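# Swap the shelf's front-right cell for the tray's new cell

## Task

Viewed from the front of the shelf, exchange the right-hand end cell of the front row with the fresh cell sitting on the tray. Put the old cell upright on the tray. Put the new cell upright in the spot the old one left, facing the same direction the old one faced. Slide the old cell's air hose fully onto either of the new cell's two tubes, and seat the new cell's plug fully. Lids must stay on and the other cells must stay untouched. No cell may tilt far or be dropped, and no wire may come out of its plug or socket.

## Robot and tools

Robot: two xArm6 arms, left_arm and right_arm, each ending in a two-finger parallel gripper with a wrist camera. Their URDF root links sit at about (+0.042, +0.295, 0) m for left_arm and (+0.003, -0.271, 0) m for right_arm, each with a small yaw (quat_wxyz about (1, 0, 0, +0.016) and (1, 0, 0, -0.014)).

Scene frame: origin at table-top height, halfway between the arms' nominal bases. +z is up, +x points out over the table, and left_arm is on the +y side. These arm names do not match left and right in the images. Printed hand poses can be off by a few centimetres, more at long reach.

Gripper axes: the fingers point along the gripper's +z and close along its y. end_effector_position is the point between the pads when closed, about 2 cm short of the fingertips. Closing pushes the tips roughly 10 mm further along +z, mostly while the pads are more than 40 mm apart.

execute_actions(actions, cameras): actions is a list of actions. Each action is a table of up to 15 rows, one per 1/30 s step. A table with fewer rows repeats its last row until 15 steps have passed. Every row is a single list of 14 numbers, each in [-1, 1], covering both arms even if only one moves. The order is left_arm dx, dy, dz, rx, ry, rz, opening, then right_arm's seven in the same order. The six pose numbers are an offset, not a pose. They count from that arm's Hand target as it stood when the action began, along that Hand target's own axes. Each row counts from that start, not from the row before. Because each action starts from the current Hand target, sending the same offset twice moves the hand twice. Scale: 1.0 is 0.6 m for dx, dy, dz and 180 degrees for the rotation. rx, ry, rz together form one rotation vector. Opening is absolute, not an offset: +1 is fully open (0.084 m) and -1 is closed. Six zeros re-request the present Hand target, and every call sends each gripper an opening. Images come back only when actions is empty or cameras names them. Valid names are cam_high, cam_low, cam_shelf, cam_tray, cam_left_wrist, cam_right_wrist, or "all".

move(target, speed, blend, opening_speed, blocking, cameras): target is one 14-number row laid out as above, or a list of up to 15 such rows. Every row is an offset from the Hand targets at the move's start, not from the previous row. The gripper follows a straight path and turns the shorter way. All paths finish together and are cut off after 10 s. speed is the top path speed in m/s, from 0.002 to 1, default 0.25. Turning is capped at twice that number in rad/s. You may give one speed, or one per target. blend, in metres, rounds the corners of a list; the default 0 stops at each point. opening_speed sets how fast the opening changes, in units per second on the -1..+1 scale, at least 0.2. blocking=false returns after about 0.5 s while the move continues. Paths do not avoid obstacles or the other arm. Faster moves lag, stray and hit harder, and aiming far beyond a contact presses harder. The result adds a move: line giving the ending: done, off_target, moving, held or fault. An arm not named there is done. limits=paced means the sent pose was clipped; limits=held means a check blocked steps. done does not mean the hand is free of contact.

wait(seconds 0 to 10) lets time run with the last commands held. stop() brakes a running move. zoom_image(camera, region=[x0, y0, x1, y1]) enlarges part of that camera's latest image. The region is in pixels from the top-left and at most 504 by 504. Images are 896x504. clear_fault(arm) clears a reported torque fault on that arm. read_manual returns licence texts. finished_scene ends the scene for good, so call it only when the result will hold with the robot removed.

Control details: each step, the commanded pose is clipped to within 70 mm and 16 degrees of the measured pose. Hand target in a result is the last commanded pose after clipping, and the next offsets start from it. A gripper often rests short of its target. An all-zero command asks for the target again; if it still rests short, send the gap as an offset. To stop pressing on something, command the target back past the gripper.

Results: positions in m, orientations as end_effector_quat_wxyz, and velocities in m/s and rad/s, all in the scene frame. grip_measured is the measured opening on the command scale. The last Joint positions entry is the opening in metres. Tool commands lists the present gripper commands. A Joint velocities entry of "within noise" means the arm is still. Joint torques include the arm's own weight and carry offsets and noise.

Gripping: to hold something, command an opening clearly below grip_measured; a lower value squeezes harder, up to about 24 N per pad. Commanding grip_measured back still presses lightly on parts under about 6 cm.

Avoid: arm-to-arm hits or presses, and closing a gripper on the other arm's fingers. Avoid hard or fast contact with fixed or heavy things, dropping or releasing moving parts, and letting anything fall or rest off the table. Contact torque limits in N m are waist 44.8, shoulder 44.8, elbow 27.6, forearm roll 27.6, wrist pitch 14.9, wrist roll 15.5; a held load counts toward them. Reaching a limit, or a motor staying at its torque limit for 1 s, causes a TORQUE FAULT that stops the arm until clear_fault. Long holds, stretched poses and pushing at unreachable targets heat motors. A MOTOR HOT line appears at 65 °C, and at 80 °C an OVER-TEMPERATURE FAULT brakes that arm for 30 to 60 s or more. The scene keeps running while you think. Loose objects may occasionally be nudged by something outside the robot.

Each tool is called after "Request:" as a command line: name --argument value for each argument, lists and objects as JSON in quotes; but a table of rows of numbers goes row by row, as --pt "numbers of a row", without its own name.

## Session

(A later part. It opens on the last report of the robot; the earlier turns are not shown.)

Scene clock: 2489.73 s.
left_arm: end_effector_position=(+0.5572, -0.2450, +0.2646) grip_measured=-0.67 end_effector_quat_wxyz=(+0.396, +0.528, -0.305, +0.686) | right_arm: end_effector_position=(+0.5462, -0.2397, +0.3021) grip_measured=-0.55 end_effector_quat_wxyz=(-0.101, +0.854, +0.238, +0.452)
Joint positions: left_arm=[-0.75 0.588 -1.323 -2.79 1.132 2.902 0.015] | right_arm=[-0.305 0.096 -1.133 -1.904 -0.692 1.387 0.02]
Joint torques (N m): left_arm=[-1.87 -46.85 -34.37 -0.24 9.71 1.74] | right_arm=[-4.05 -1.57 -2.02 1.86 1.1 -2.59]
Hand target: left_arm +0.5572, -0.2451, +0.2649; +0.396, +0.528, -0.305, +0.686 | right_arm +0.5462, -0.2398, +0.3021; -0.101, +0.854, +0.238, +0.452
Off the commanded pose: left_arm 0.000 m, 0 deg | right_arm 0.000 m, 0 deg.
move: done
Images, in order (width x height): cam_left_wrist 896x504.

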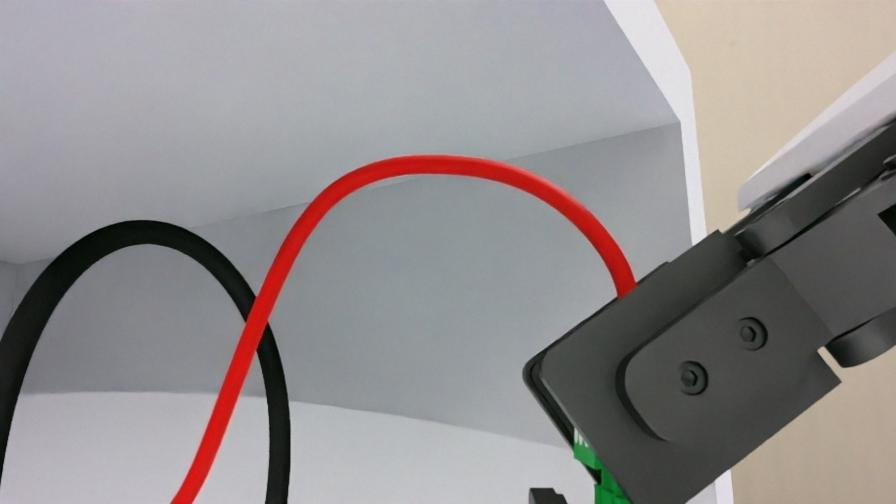

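Request:
move --target '[0,0,0,0,0,0,-1,0.0048,0.0002,-0.0034,0,0,0,-1]' --speed 0.01 --cameras '["cam_left_wrist","cam_low"]'

Request:
zoom_image --camera "cam_left_wrist" --region '[560, 374, 730, 504]'

Request:
zoom_image --camera "cam_low" --region '[560, 160, 620, 220]'

Scene clock: 2502.97 s.
left_arm: end_effector_position=(+0.5572, -0.2451, +0.2655) grip_measured=-0.67 end_effector_quat_wxyz=(+0.396, +0.528, -0.305, +0.687) | right_arm: end_effector_position=(+0.5461, -0.2398, +0.3054) grip_measured=-0.55 end_effector_quat_wxyz=(-0.101, +0.854, +0.238, +0.452)
Joint positions: left_arm=[-0.75 0.587 -1.323 -2.79 1.133 2.902 0.015] | right_arm=[-0.303 0.093 -1.144 -1.919 -0.695 1.408 0.02]
Joint torques (N m): left_arm=[-0.94 -24.74 -16.28 -0.28 1.35 1.76] | right_arm=[6.74 -24.01 -14.87 0.66 -2.69 3.07]
Hand target: left_arm +0.5572, -0.2451, +0.2649; +0.396, +0.528, -0.305, +0.686 | right_arm +0.5461, -0.2397, +0.3056; -0.101, +0.854, +0.238, +0.452
Off the commanded pose: left_arm 0.001 m, 0 deg | right_arm 0.000 m, 0 deg.
move: done
Images, in order (width x height): cam_low 896x504, cam_left_wrist 896x504.

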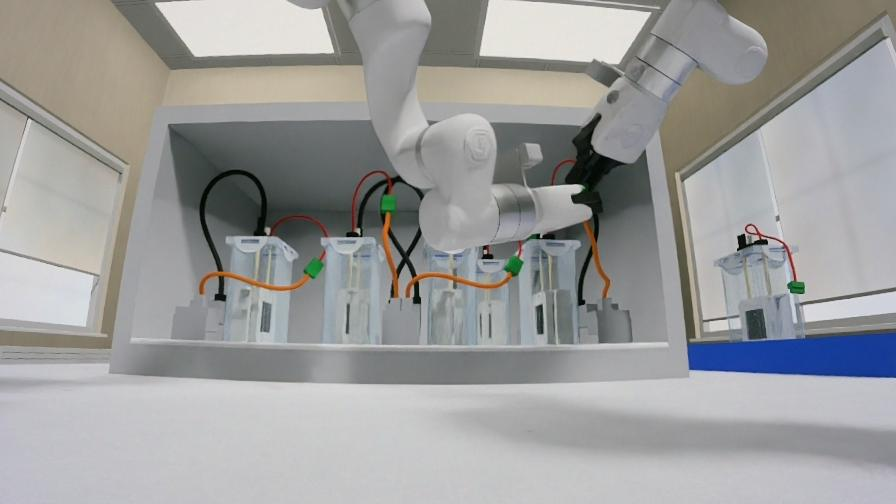

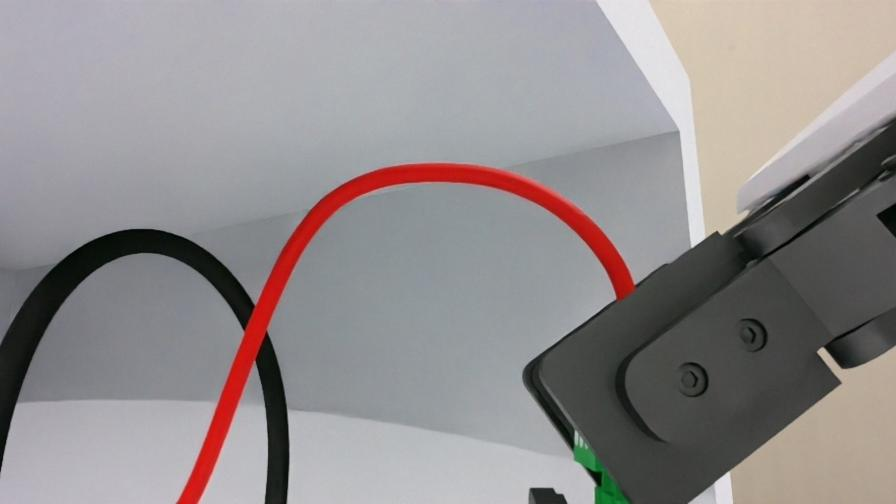

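Scaled by 2.965.

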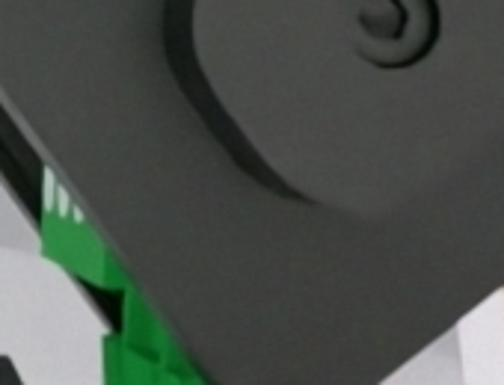

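Scaled by 8.400.

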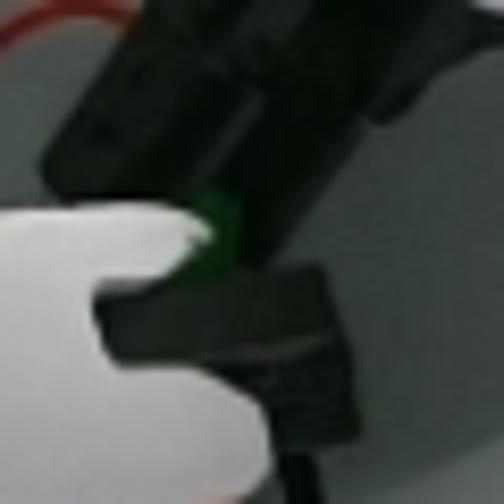

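Request:
move --target '[0,0,0,0,0,0,-1,0.0025,0,0.002,0,-0.0278,0,-1]' --speed 0.02 --cameras '["cam_left_wrist"]'

Request:
zoom_image --camera "cam_left_wrist" --region '[560, 374, 730, 504]'

Scene clock: 2514.90 s.
left_arm: end_effector_position=(+0.5572, -0.2451, +0.2649) grip_measured=-0.67 end_effector_quat_wxyz=(+0.396, +0.528, -0.305, +0.686) | right_arm: end_effector_position=(+0.5477, -0.2388, +0.3061) grip_measured=-0.55 end_effector_quat_wxyz=(-0.091, +0.873, +0.243, +0.414)
Joint positions: left_arm=[-0.75 0.588 -1.323 -2.79 1.133 2.902 0.015] | right_arm=[-0.252 0.126 -1.289 -2.177 -0.705 1.701 0.02]
Joint torques (N m): left_arm=[0.7 -31.39 -18.82 -0.36 3.98 1.69] | right_arm=[5.68 -10.9 -14.09 -0.48 -1.49 2.65]
Hand target: left_arm +0.5572, -0.2451, +0.2649; +0.396, +0.528, -0.305, +0.686 | right_arm +0.5477, -0.2388, +0.3061; -0.091, +0.873, +0.243, +0.414
Off the commanded pose: left_arm 0.000 m, 0 deg | right_arm 0.000 m, 0 deg.
move: done
Images, in order (width x height): cam_left_wrist 896x504.

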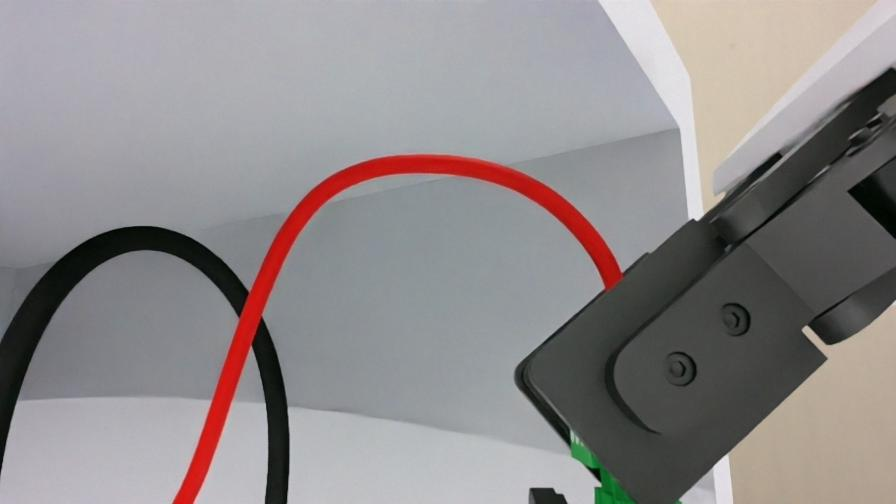

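Scaled by 2.965.

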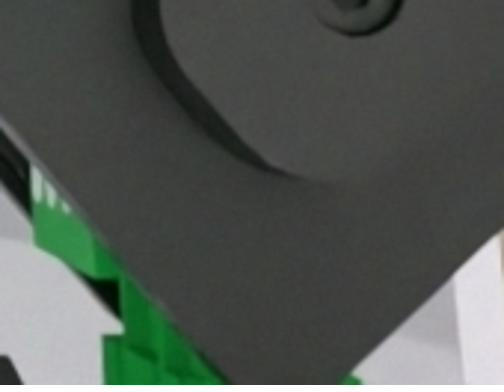

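Request:
move --target '[0,0,0,0,0,0,-1,-0.0033,-0.0002,0.0025,0,0,0,-1]' --speed 0.008 --cameras '["cam_left_wrist"]'

Request:
zoom_image --camera "cam_left_wrist" --region '[560, 374, 730, 504]'

Scene clock: 2520.83 s.
left_arm: end_effector_position=(+0.5572, -0.2450, +0.2647) grip_measured=-0.67 end_effector_quat_wxyz=(+0.396, +0.528, -0.305, +0.686) | right_arm: end_effector_position=(+0.5476, -0.2388, +0.3038) grip_measured=-0.55 end_effector_quat_wxyz=(-0.091, +0.873, +0.243, +0.414)
Joint positions: left_arm=[-0.75 0.588 -1.323 -2.79 1.132 2.902 0.015] | right_arm=[-0.253 0.126 -1.281 -2.168 -0.701 1.688 0.02]
Joint torques (N m): left_arm=[1.7 -31.9 -27.03 -0.39 4.84 1.75] | right_arm=[-5.02 -5.8 -4.14 2.55 0.23 -3.03]
Hand target: left_arm +0.5572, -0.2451, +0.2649; +0.396, +0.528, -0.305, +0.686 | right_arm +0.5476, -0.2388, +0.3037; -0.091, +0.873, +0.243, +0.414
Off the commanded pose: left_arm 0.000 m, 0 deg | right_arm 0.000 m, 0 deg.
move: done
Images, in order (width x height): cam_left_wrist 896x504.

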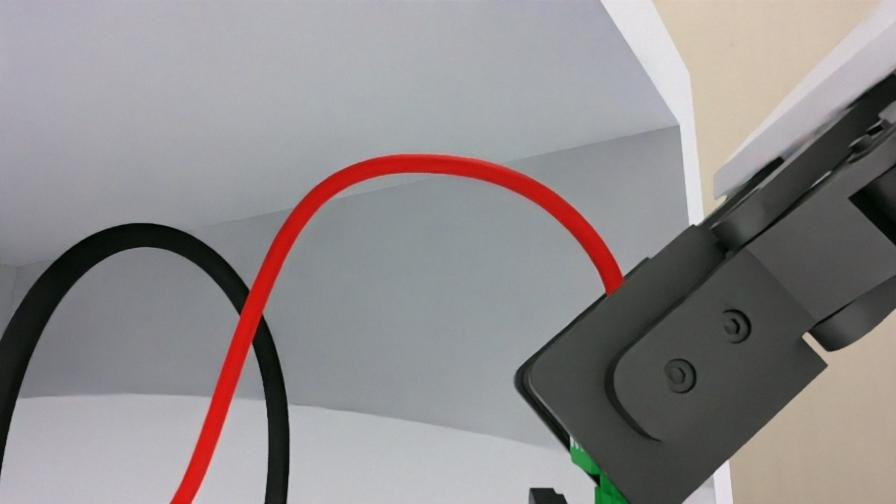

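Scaled by 2.965.

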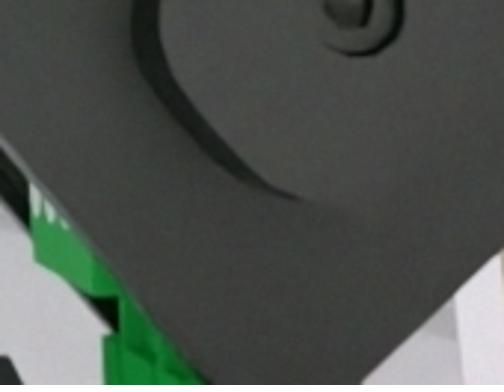

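Request:
move --target '[0,0,0,0,0,0,-1,-0.0033,-0.0002,0.0025,0,0,0,-1]' --speed 0.008 --cameras '["cam_left_wrist"]'

Request:
zoom_image --camera "cam_left_wrist" --region '[560, 374, 730, 504]'

Scene clock: 2524.50 s.
left_arm: end_effector_position=(+0.5572, -0.2451, +0.2649) grip_measured=-0.67 end_effector_quat_wxyz=(+0.396, +0.528, -0.305, +0.686) | right_arm: end_effector_position=(+0.5475, -0.2389, +0.3012) grip_measured=-0.55 end_effector_quat_wxyz=(-0.091, +0.873, +0.243, +0.414)
Joint positions: left_arm=[-0.75 0.588 -1.323 -2.79 1.133 2.902 0.015] | right_arm=[-0.255 0.127 -1.272 -2.158 -0.697 1.675 0.02]
Joint torques (N m): left_arm=[2.68 -42.34 -34.39 -0.46 7.87 1.65] | right_arm=[-5.24 -1.44 -0.75 0.83 0.56 -2.77]
Hand target: left_arm +0.5572, -0.2451, +0.2649; +0.396, +0.528, -0.305, +0.686 | right_arm +0.5475, -0.2389, +0.3012; -0.091, +0.873, +0.243, +0.414
Off the commanded pose: left_arm 0.000 m, 0 deg | right_arm 0.000 m, 0 deg.
move: done
Images, in order (width x height): cam_left_wrist 896x504.

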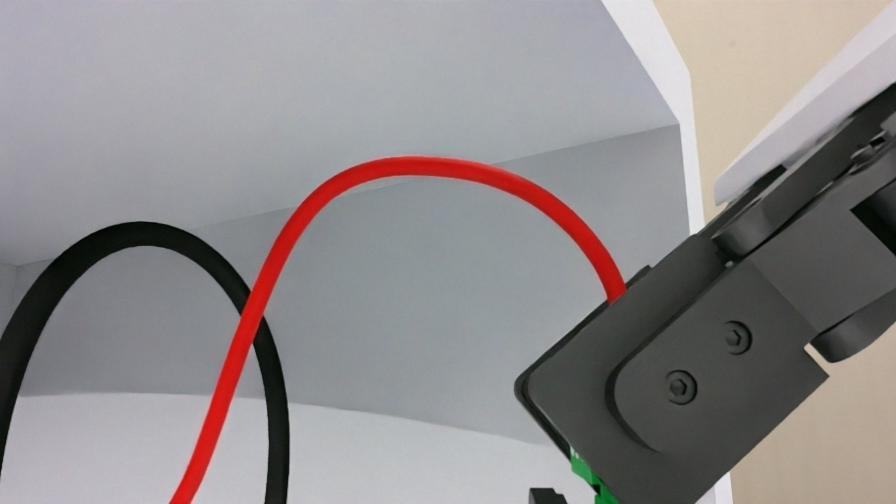

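Scaled by 2.965.

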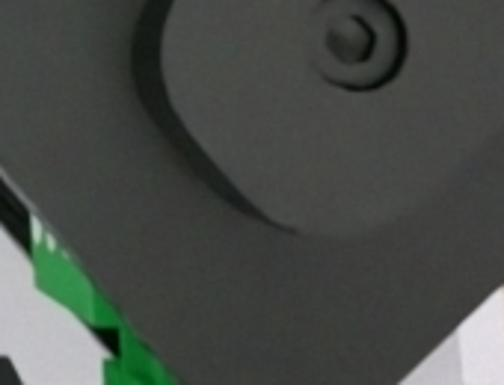

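Request:
move --target '[0,0,0,0,0,0,-1,0.0033,0.0002,-0.0025,0,0,0,-1]' --speed 0.008

Scene clock: 2532.40 s.
left_arm: end_effector_position=(+0.5572, -0.2451, +0.2653) grip_measured=-0.67 end_effector_quat_wxyz=(+0.396, +0.528, -0.305, +0.687) | right_arm: end_effector_position=(+0.5476, -0.2389, +0.3035) grip_measured=-0.55 end_effector_quat_wxyz=(-0.091, +0.873, +0.243, +0.414)
Joint positions: left_arm=[-0.75 0.588 -1.323 -2.79 1.133 2.902 0.015] | right_arm=[-0.253 0.127 -1.281 -2.168 -0.701 1.688 0.02]
Joint torques (N m): left_arm=[3.73 -34.37 -22.32 -0.51 4.87 1.72] | right_arm=[5.82 -20.83 -11.9 -1.7 -2.19 2.95]
Hand target: left_arm +0.5572, -0.2451, +0.2649; +0.396, +0.528, -0.305, +0.686 | right_arm +0.5476, -0.2388, +0.3037; -0.091, +0.873, +0.243, +0.414
Off the commanded pose: left_arm 0.000 m, 0 deg | right_arm 0.000 m, 0 deg.
move: done

Request:
move --pt "0 0 0 0 0 0 -0.45 0 0 0 0 0 0 -1" --pt "-0.0048 0 -0.0013 0 -0.083 0 -0.45 0 0 0 0 0 0 -1" --speed 0.03 --opening_speed 0.3 --cameras '["cam_left_wrist","cam_low","cam_shelf"]'

Request:
zoom_image --camera "cam_low" --region '[550, 150, 640, 240]'

Request:
zoom_image --camera "cam_shelf" --region '[310, 160, 390, 240]'

Scene clock: 2549.60 s.
left_arm: end_effector_position=(+0.5572, -0.2450, +0.2619) grip_measured=-0.47 end_effector_quat_wxyz=(+0.353, +0.613, -0.354, +0.612) | right_arm: end_effector_position=(+0.5476, -0.2388, +0.3037) grip_measured=-0.55 end_effector_quat_wxyz=(-0.091, +0.873, +0.243, +0.414)
Joint positions: left_arm=[-0.772 0.499 -1.383 -2.679 0.739 2.791 0.024] | right_arm=[-0.253 0.126 -1.281 -2.168 -0.701 1.688 0.02]
Joint torques (N m): left_arm=[-3.6 -30.91 -20.78 1.64 0.52 -2.82] | right_arm=[0.83 -21.34 -12.79 0 0.39 -0.76]
Hand target: left_arm +0.5572, -0.2450, +0.2619; +0.353, +0.613, -0.354, +0.612 | right_arm +0.5476, -0.2388, +0.3037; -0.091, +0.873, +0.243, +0.414
Off the commanded pose: left_arm 0.000 m, 0 deg | right_arm 0.000 m, 0 deg.
move: done
Images, in order (width x height): cam_low 896x504, cam_shelf 896x504, cam_left_wrist 896x504.

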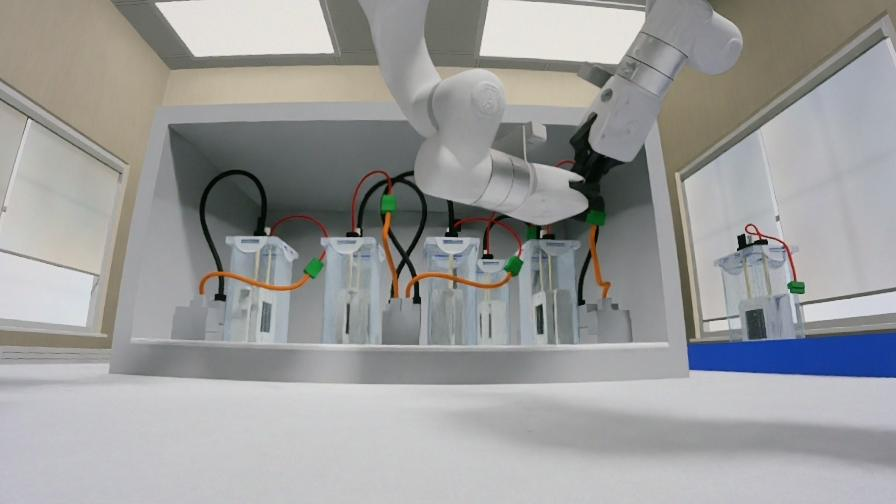

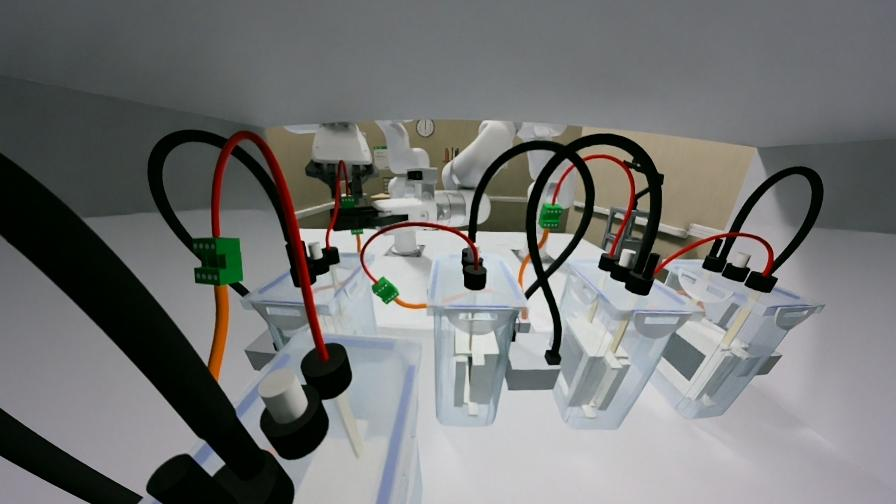

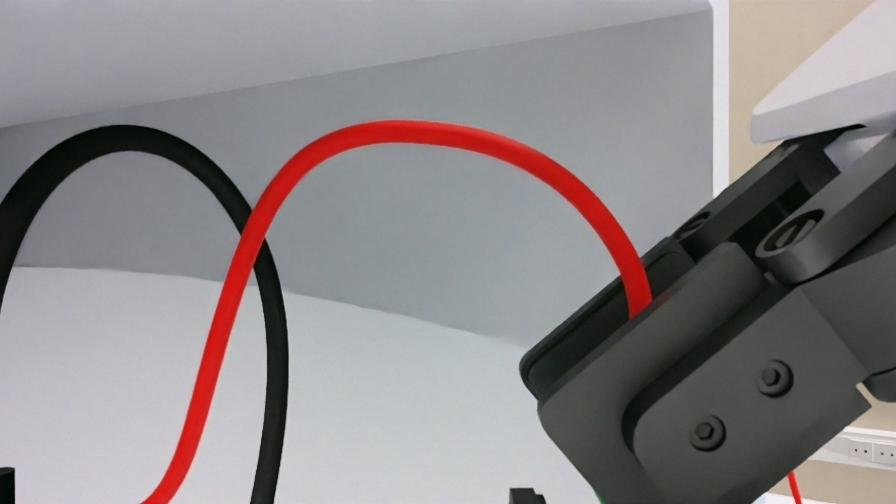

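Scaled by 5.600.

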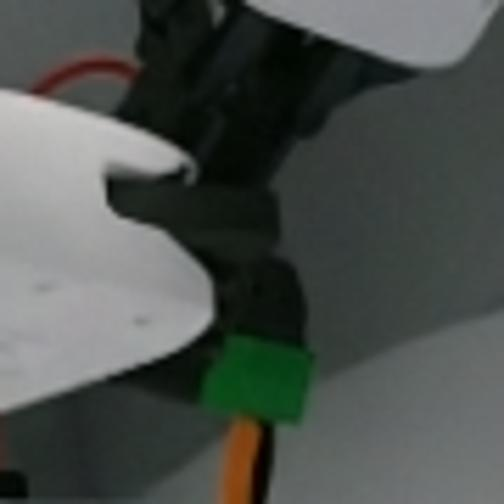

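Scaled by 6.300.

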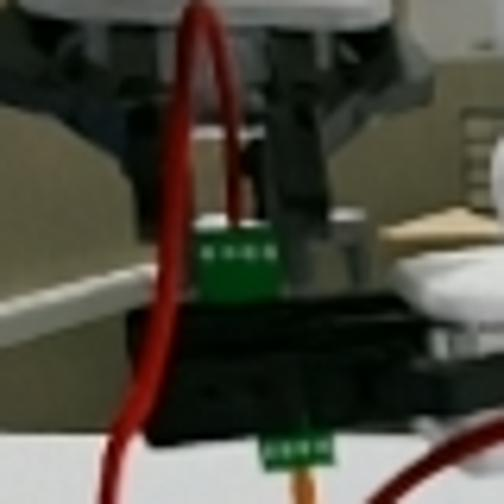

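Request:
move --pt "0 0 0 0 0 0 0.15 0 0 0 0 0 0 -1" --pt "0 0 -0.15 0 0 0 0.15 0.0038 0 -0.003 0 0 0 -1" --speed 0.06 --opening_speed 0.5 --cameras '["cam_left_wrist","cam_low","cam_shelf"]'

Request:
zoom_image --camera "cam_low" --region '[550, 130, 640, 250]'

Request:
zoom_image --camera "cam_shelf" --region '[310, 160, 390, 260]'

Scene clock: 2573.57 s.
left_arm: end_effector_position=(+0.5121, -0.1671, +0.2621) grip_measured=+0.14 end_effector_quat_wxyz=(+0.353, +0.613, -0.354, +0.612) | right_arm: end_effector_position=(+0.5476, -0.2387, +0.3066) grip_measured=-0.55 end_effector_quat_wxyz=(-0.091, +0.873, +0.243, +0.414)
Joint positions: left_arm=[-0.703 0.245 -1.003 -2.645 0.874 2.809 0.05] | right_arm=[-0.252 0.125 -1.29 -2.178 -0.706 1.703 0.02]
Joint torques (N m): left_arm=[4.47 -25.76 -15.69 1.58 3.5 2.58] | right_arm=[5.7 -22.78 -13.96 -0.57 -1.36 2.85]
Hand target: left_arm +0.5121, -0.1671, +0.2621; +0.353, +0.613, -0.354, +0.612 | right_arm +0.5476, -0.2387, +0.3066; -0.091, +0.873, +0.243, +0.414
Off the commanded pose: left_arm 0.000 m, 0 deg | right_arm 0.000 m, 0 deg.
move: done
Images, in order (width x height): cam_low 896x504, cam_shelf 896x504, cam_left_wrist 896x504.

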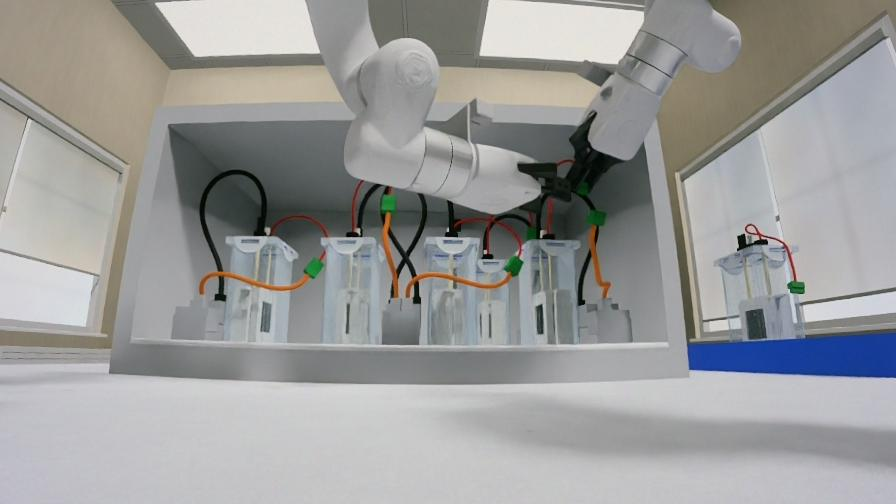

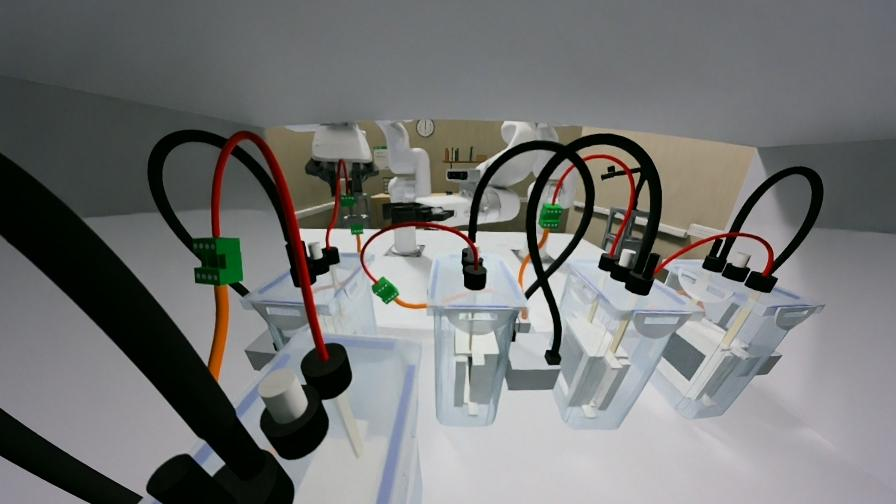

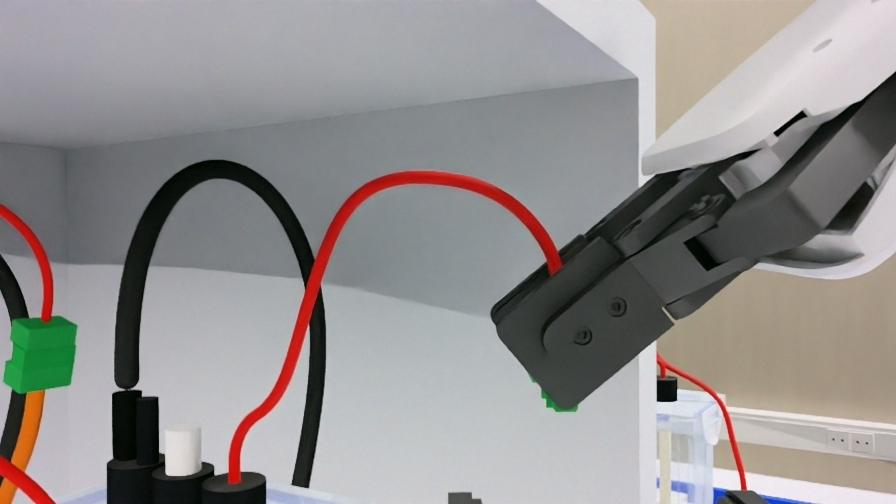

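Scaled by 4.200.

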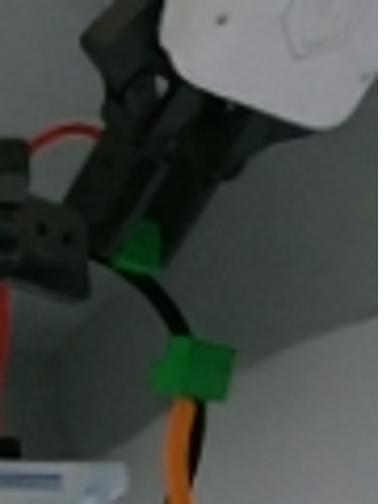

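Scaled by 5.040.

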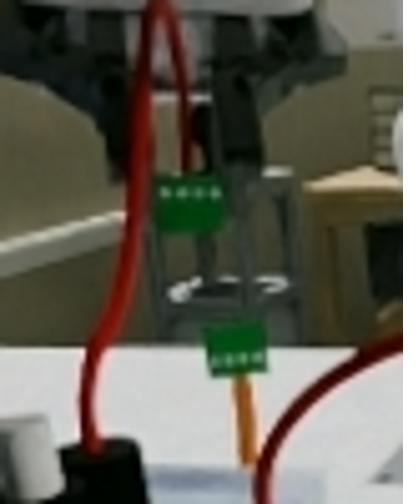

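Request:
move --target '[-0.075,0,-0.03,0,0,0,0.15,0,0,0,0,0,0,-1]' --speed 0.08 --cameras '["cam_left_wrist","cam_low","cam_tray"]'

Request:
zoom_image --camera "cam_left_wrist" --region '[440, 200, 700, 460]'

Scene clock: 2596.87 s.
left_arm: end_effector_position=(+0.5031, -0.1514, +0.2172) grip_measured=+0.14 end_effector_quat_wxyz=(+0.353, +0.613, -0.354, +0.612) | right_arm: end_effector_position=(+0.5476, -0.2387, +0.3066) grip_measured=-0.55 end_effector_quat_wxyz=(-0.091, +0.873, +0.243, +0.414)
Joint positions: left_arm=[-0.677 0.297 -0.921 -2.659 1 2.868 0.05] | right_arm=[-0.252 0.125 -1.29 -2.178 -0.706 1.703 0.02]
Joint torques (N m): left_arm=[4.35 -15.98 -14.34 -1.31 3.55 2.69] | right_arm=[5.84 -22.49 -14.12 -0.55 -1.54 2.77]
Hand target: left_arm +0.5031, -0.1514, +0.2172; +0.353, +0.613, -0.354, +0.612 | right_arm +0.5476, -0.2387, +0.3066; -0.091, +0.873, +0.243, +0.414
Off the commanded pose: left_arm 0.000 m, 0 deg | right_arm 0.000 m, 0 deg.
move: done
Images, in order (width x height): cam_low 896x504, cam_tray 896x504, cam_left_wrist 896x504.

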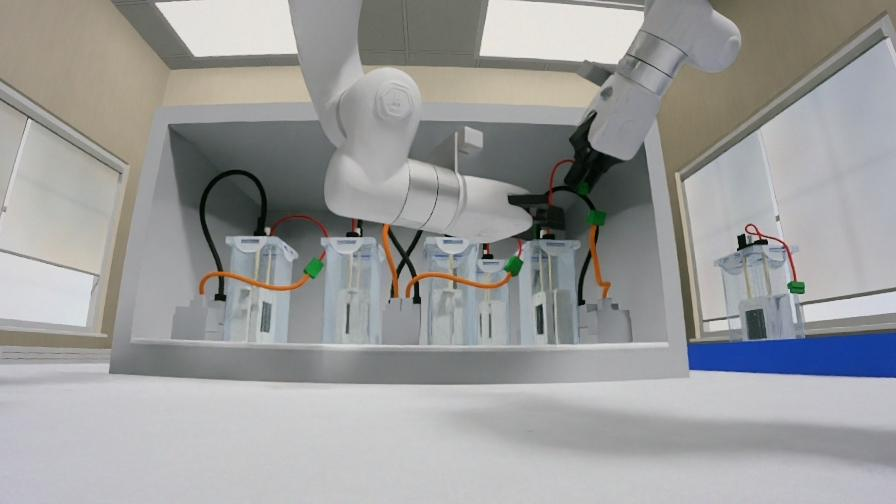

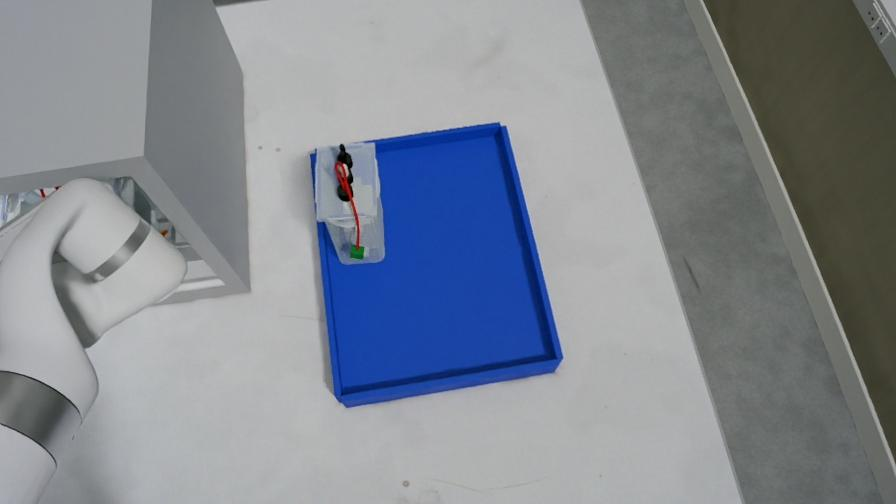

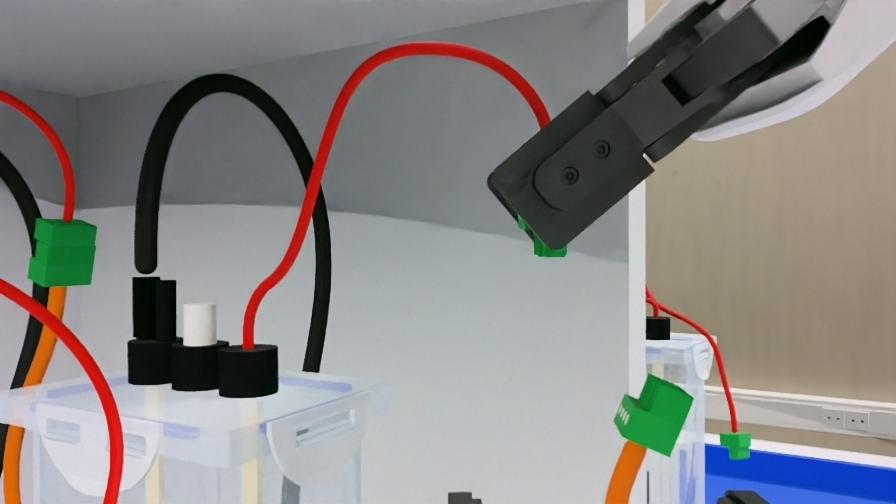

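Scaled by 1.938.

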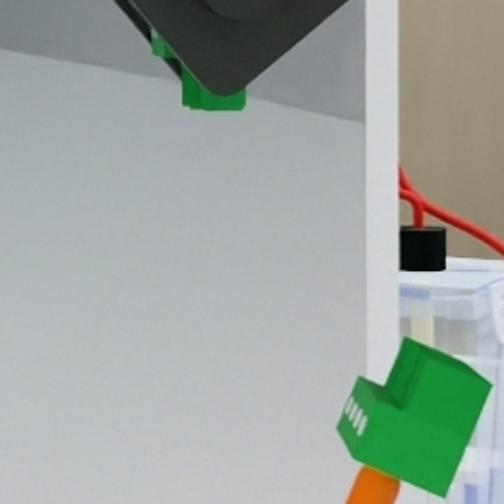

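Request:
zoom_image --camera "cam_left_wrist" --region '[600, 360, 710, 470]'

Scaled by 4.582.

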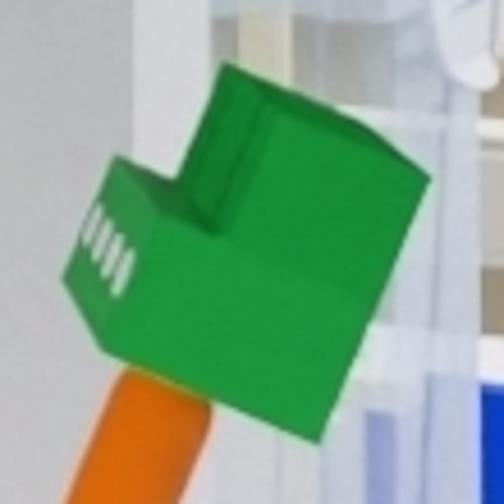

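Request:
move --target '[0.0112,0.0248,0.03,-0.05,-0.0194,0.128,0.15,0,0,0,0,0,0,-1]' --speed 0.08 --cameras '["cam_left_wrist","cam_low"]'

Request:
zoom_image --camera "cam_left_wrist" --region '[480, 300, 700, 504]'

Scene clock: 2622.93 s.
left_arm: end_effector_position=(+0.4992, -0.1745, +0.2238) grip_measured=+0.14 end_effector_quat_wxyz=(+0.259, +0.519, -0.526, +0.622) | right_arm: end_effector_position=(+0.5476, -0.2387, +0.3066) grip_measured=-0.55 end_effector_quat_wxyz=(-0.091, +0.873, +0.243, +0.414)
Joint positions: left_arm=[-0.682 0.309 -1.029 -2.423 0.884 3.088 0.05] | right_arm=[-0.252 0.125 -1.29 -2.178 -0.706 1.703 0.02]
Joint torques (N m): left_arm=[-3.59 -16.76 -19.16 1.47 0.33 2.72] | right_arm=[5.86 -22.32 -14.06 -0.3 -1.44 2.71]
Hand target: left_arm +0.4992, -0.1745, +0.2238; +0.259, +0.519, -0.526, +0.622 | right_arm +0.5476, -0.2387, +0.3066; -0.091, +0.873, +0.243, +0.414
Off the commanded pose: left_arm 0.000 m, 0 deg | right_arm 0.000 m, 0 deg.
move: done
Images, in order (width x height): cam_low 896x504, cam_left_wrist 896x504.

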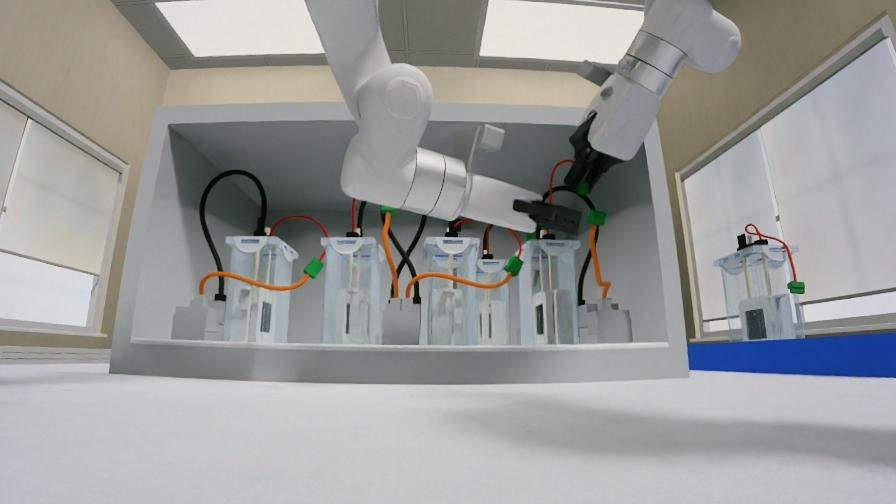

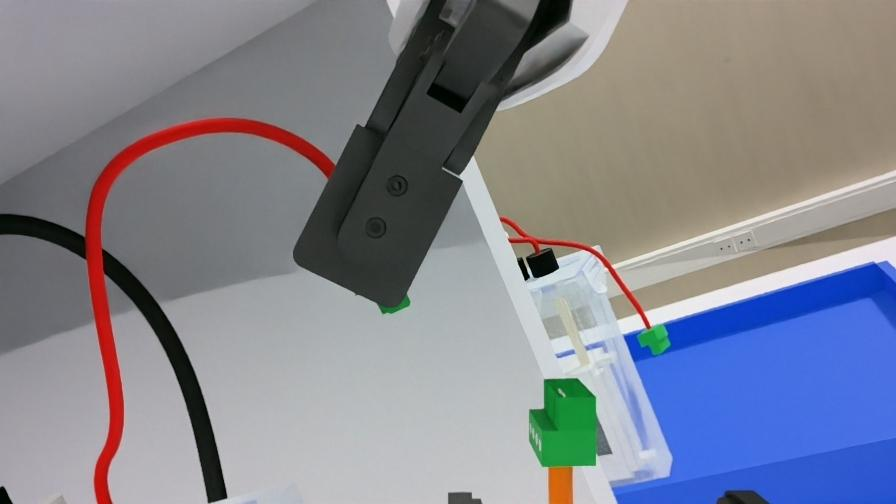

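Scaled by 2.291.

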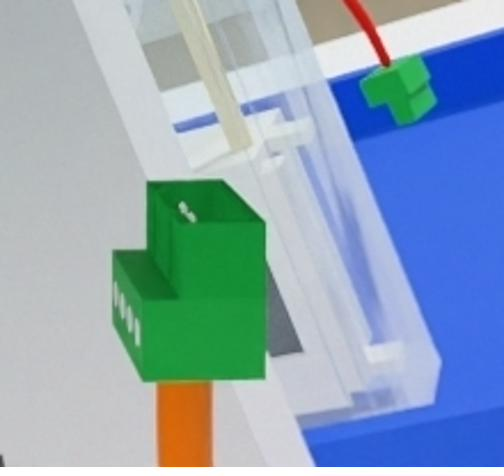

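Request:
move --pt "0.0065 -0.0008 0.095 0 0 0 0.1 0 0 0 0 0 0 -1" --pt "0.0065 -0.0008 0.095 0 0 0 -1 0 0 0 0 0 0 -1" --speed 0.05 --opening_speed 0.4 --cameras '["cam_left_wrist","cam_low","cam_shelf"]'

Request:
zoom_image --camera "cam_left_wrist" --region '[540, 380, 720, 504]'

Request:
zoom_image --camera "cam_low" --region '[550, 130, 640, 250]'

Scene clock: 2638.70 s.
left_arm: end_effector_position=(+0.5196, -0.2278, +0.2223) grip_measured=-0.67 end_effector_quat_wxyz=(+0.259, +0.519, -0.526, +0.622) | right_arm: end_effector_position=(+0.5476, -0.2387, +0.3066) grip_measured=-0.55 end_effector_quat_wxyz=(-0.091, +0.873, +0.243, +0.414)
Joint positions: left_arm=[-0.748 0.453 -1.243 -2.462 0.802 3.074 0.015] | right_arm=[-0.252 0.125 -1.29 -2.178 -0.706 1.703 0.02]
Joint torques (N m): left_arm=[-3.38 -19.83 -19.58 -1.04 0.3 -2.75] | right_arm=[5.51 -22.35 -14.14 -0.51 -1.42 2.65]
Hand target: left_arm +0.5196, -0.2278, +0.2223; +0.259, +0.519, -0.526, +0.622 | right_arm +0.5476, -0.2387, +0.3066; -0.091, +0.873, +0.243, +0.414
Off the commanded pose: left_arm 0.000 m, 0 deg | right_arm 0.000 m, 0 deg.
move: done
Images, in order (width x height): cam_low 896x504, cam_shelf 896x504, cam_left_wrist 896x504.

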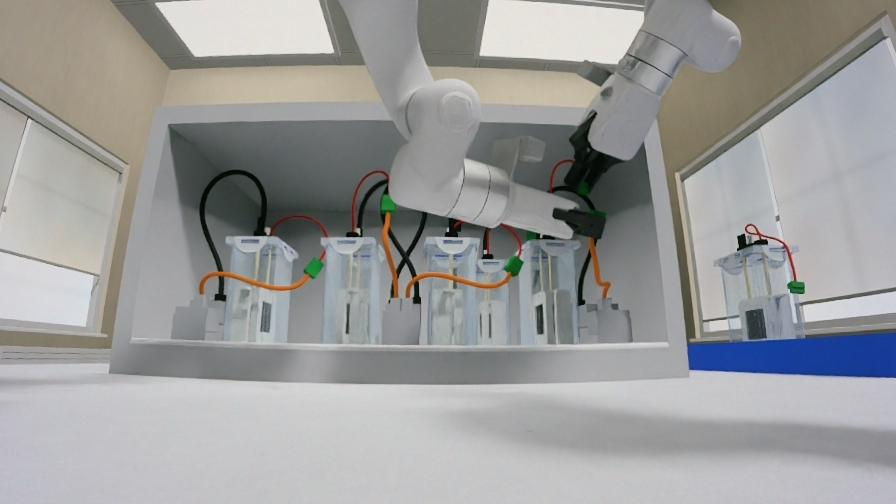

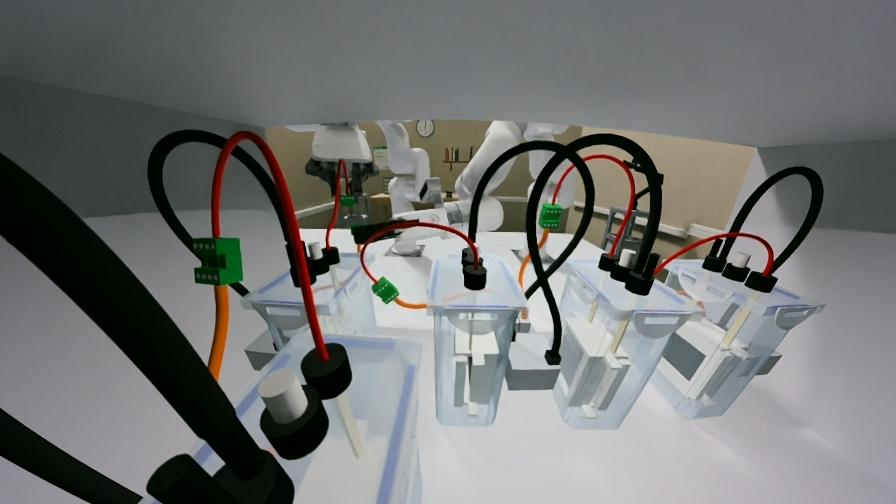

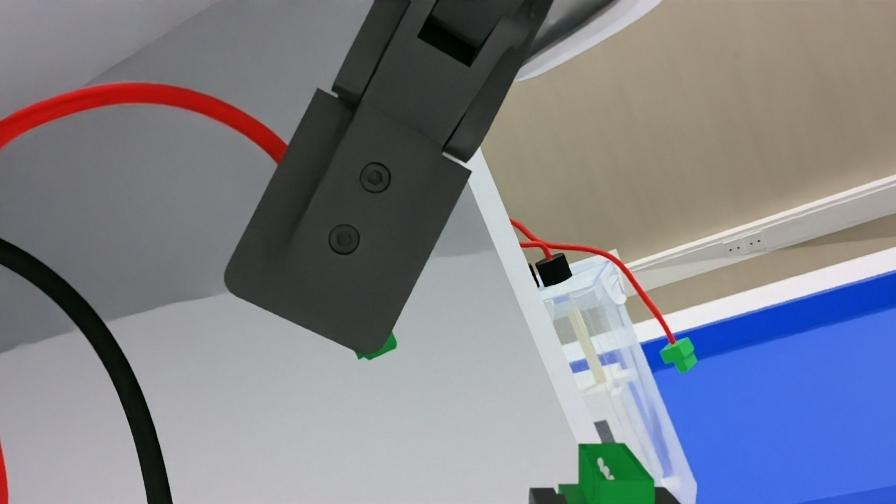

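Scaled by 2.800.

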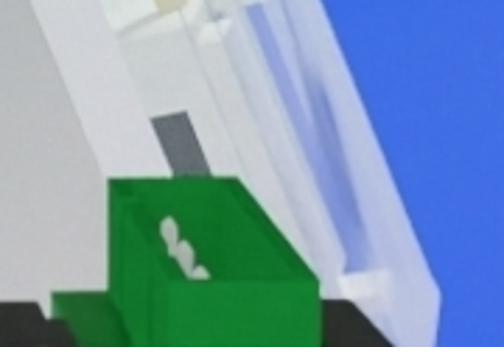

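Scaled by 4.200.

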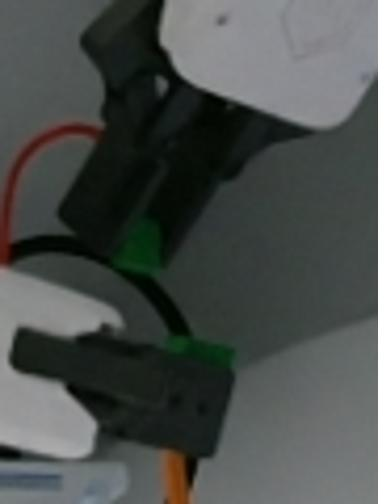

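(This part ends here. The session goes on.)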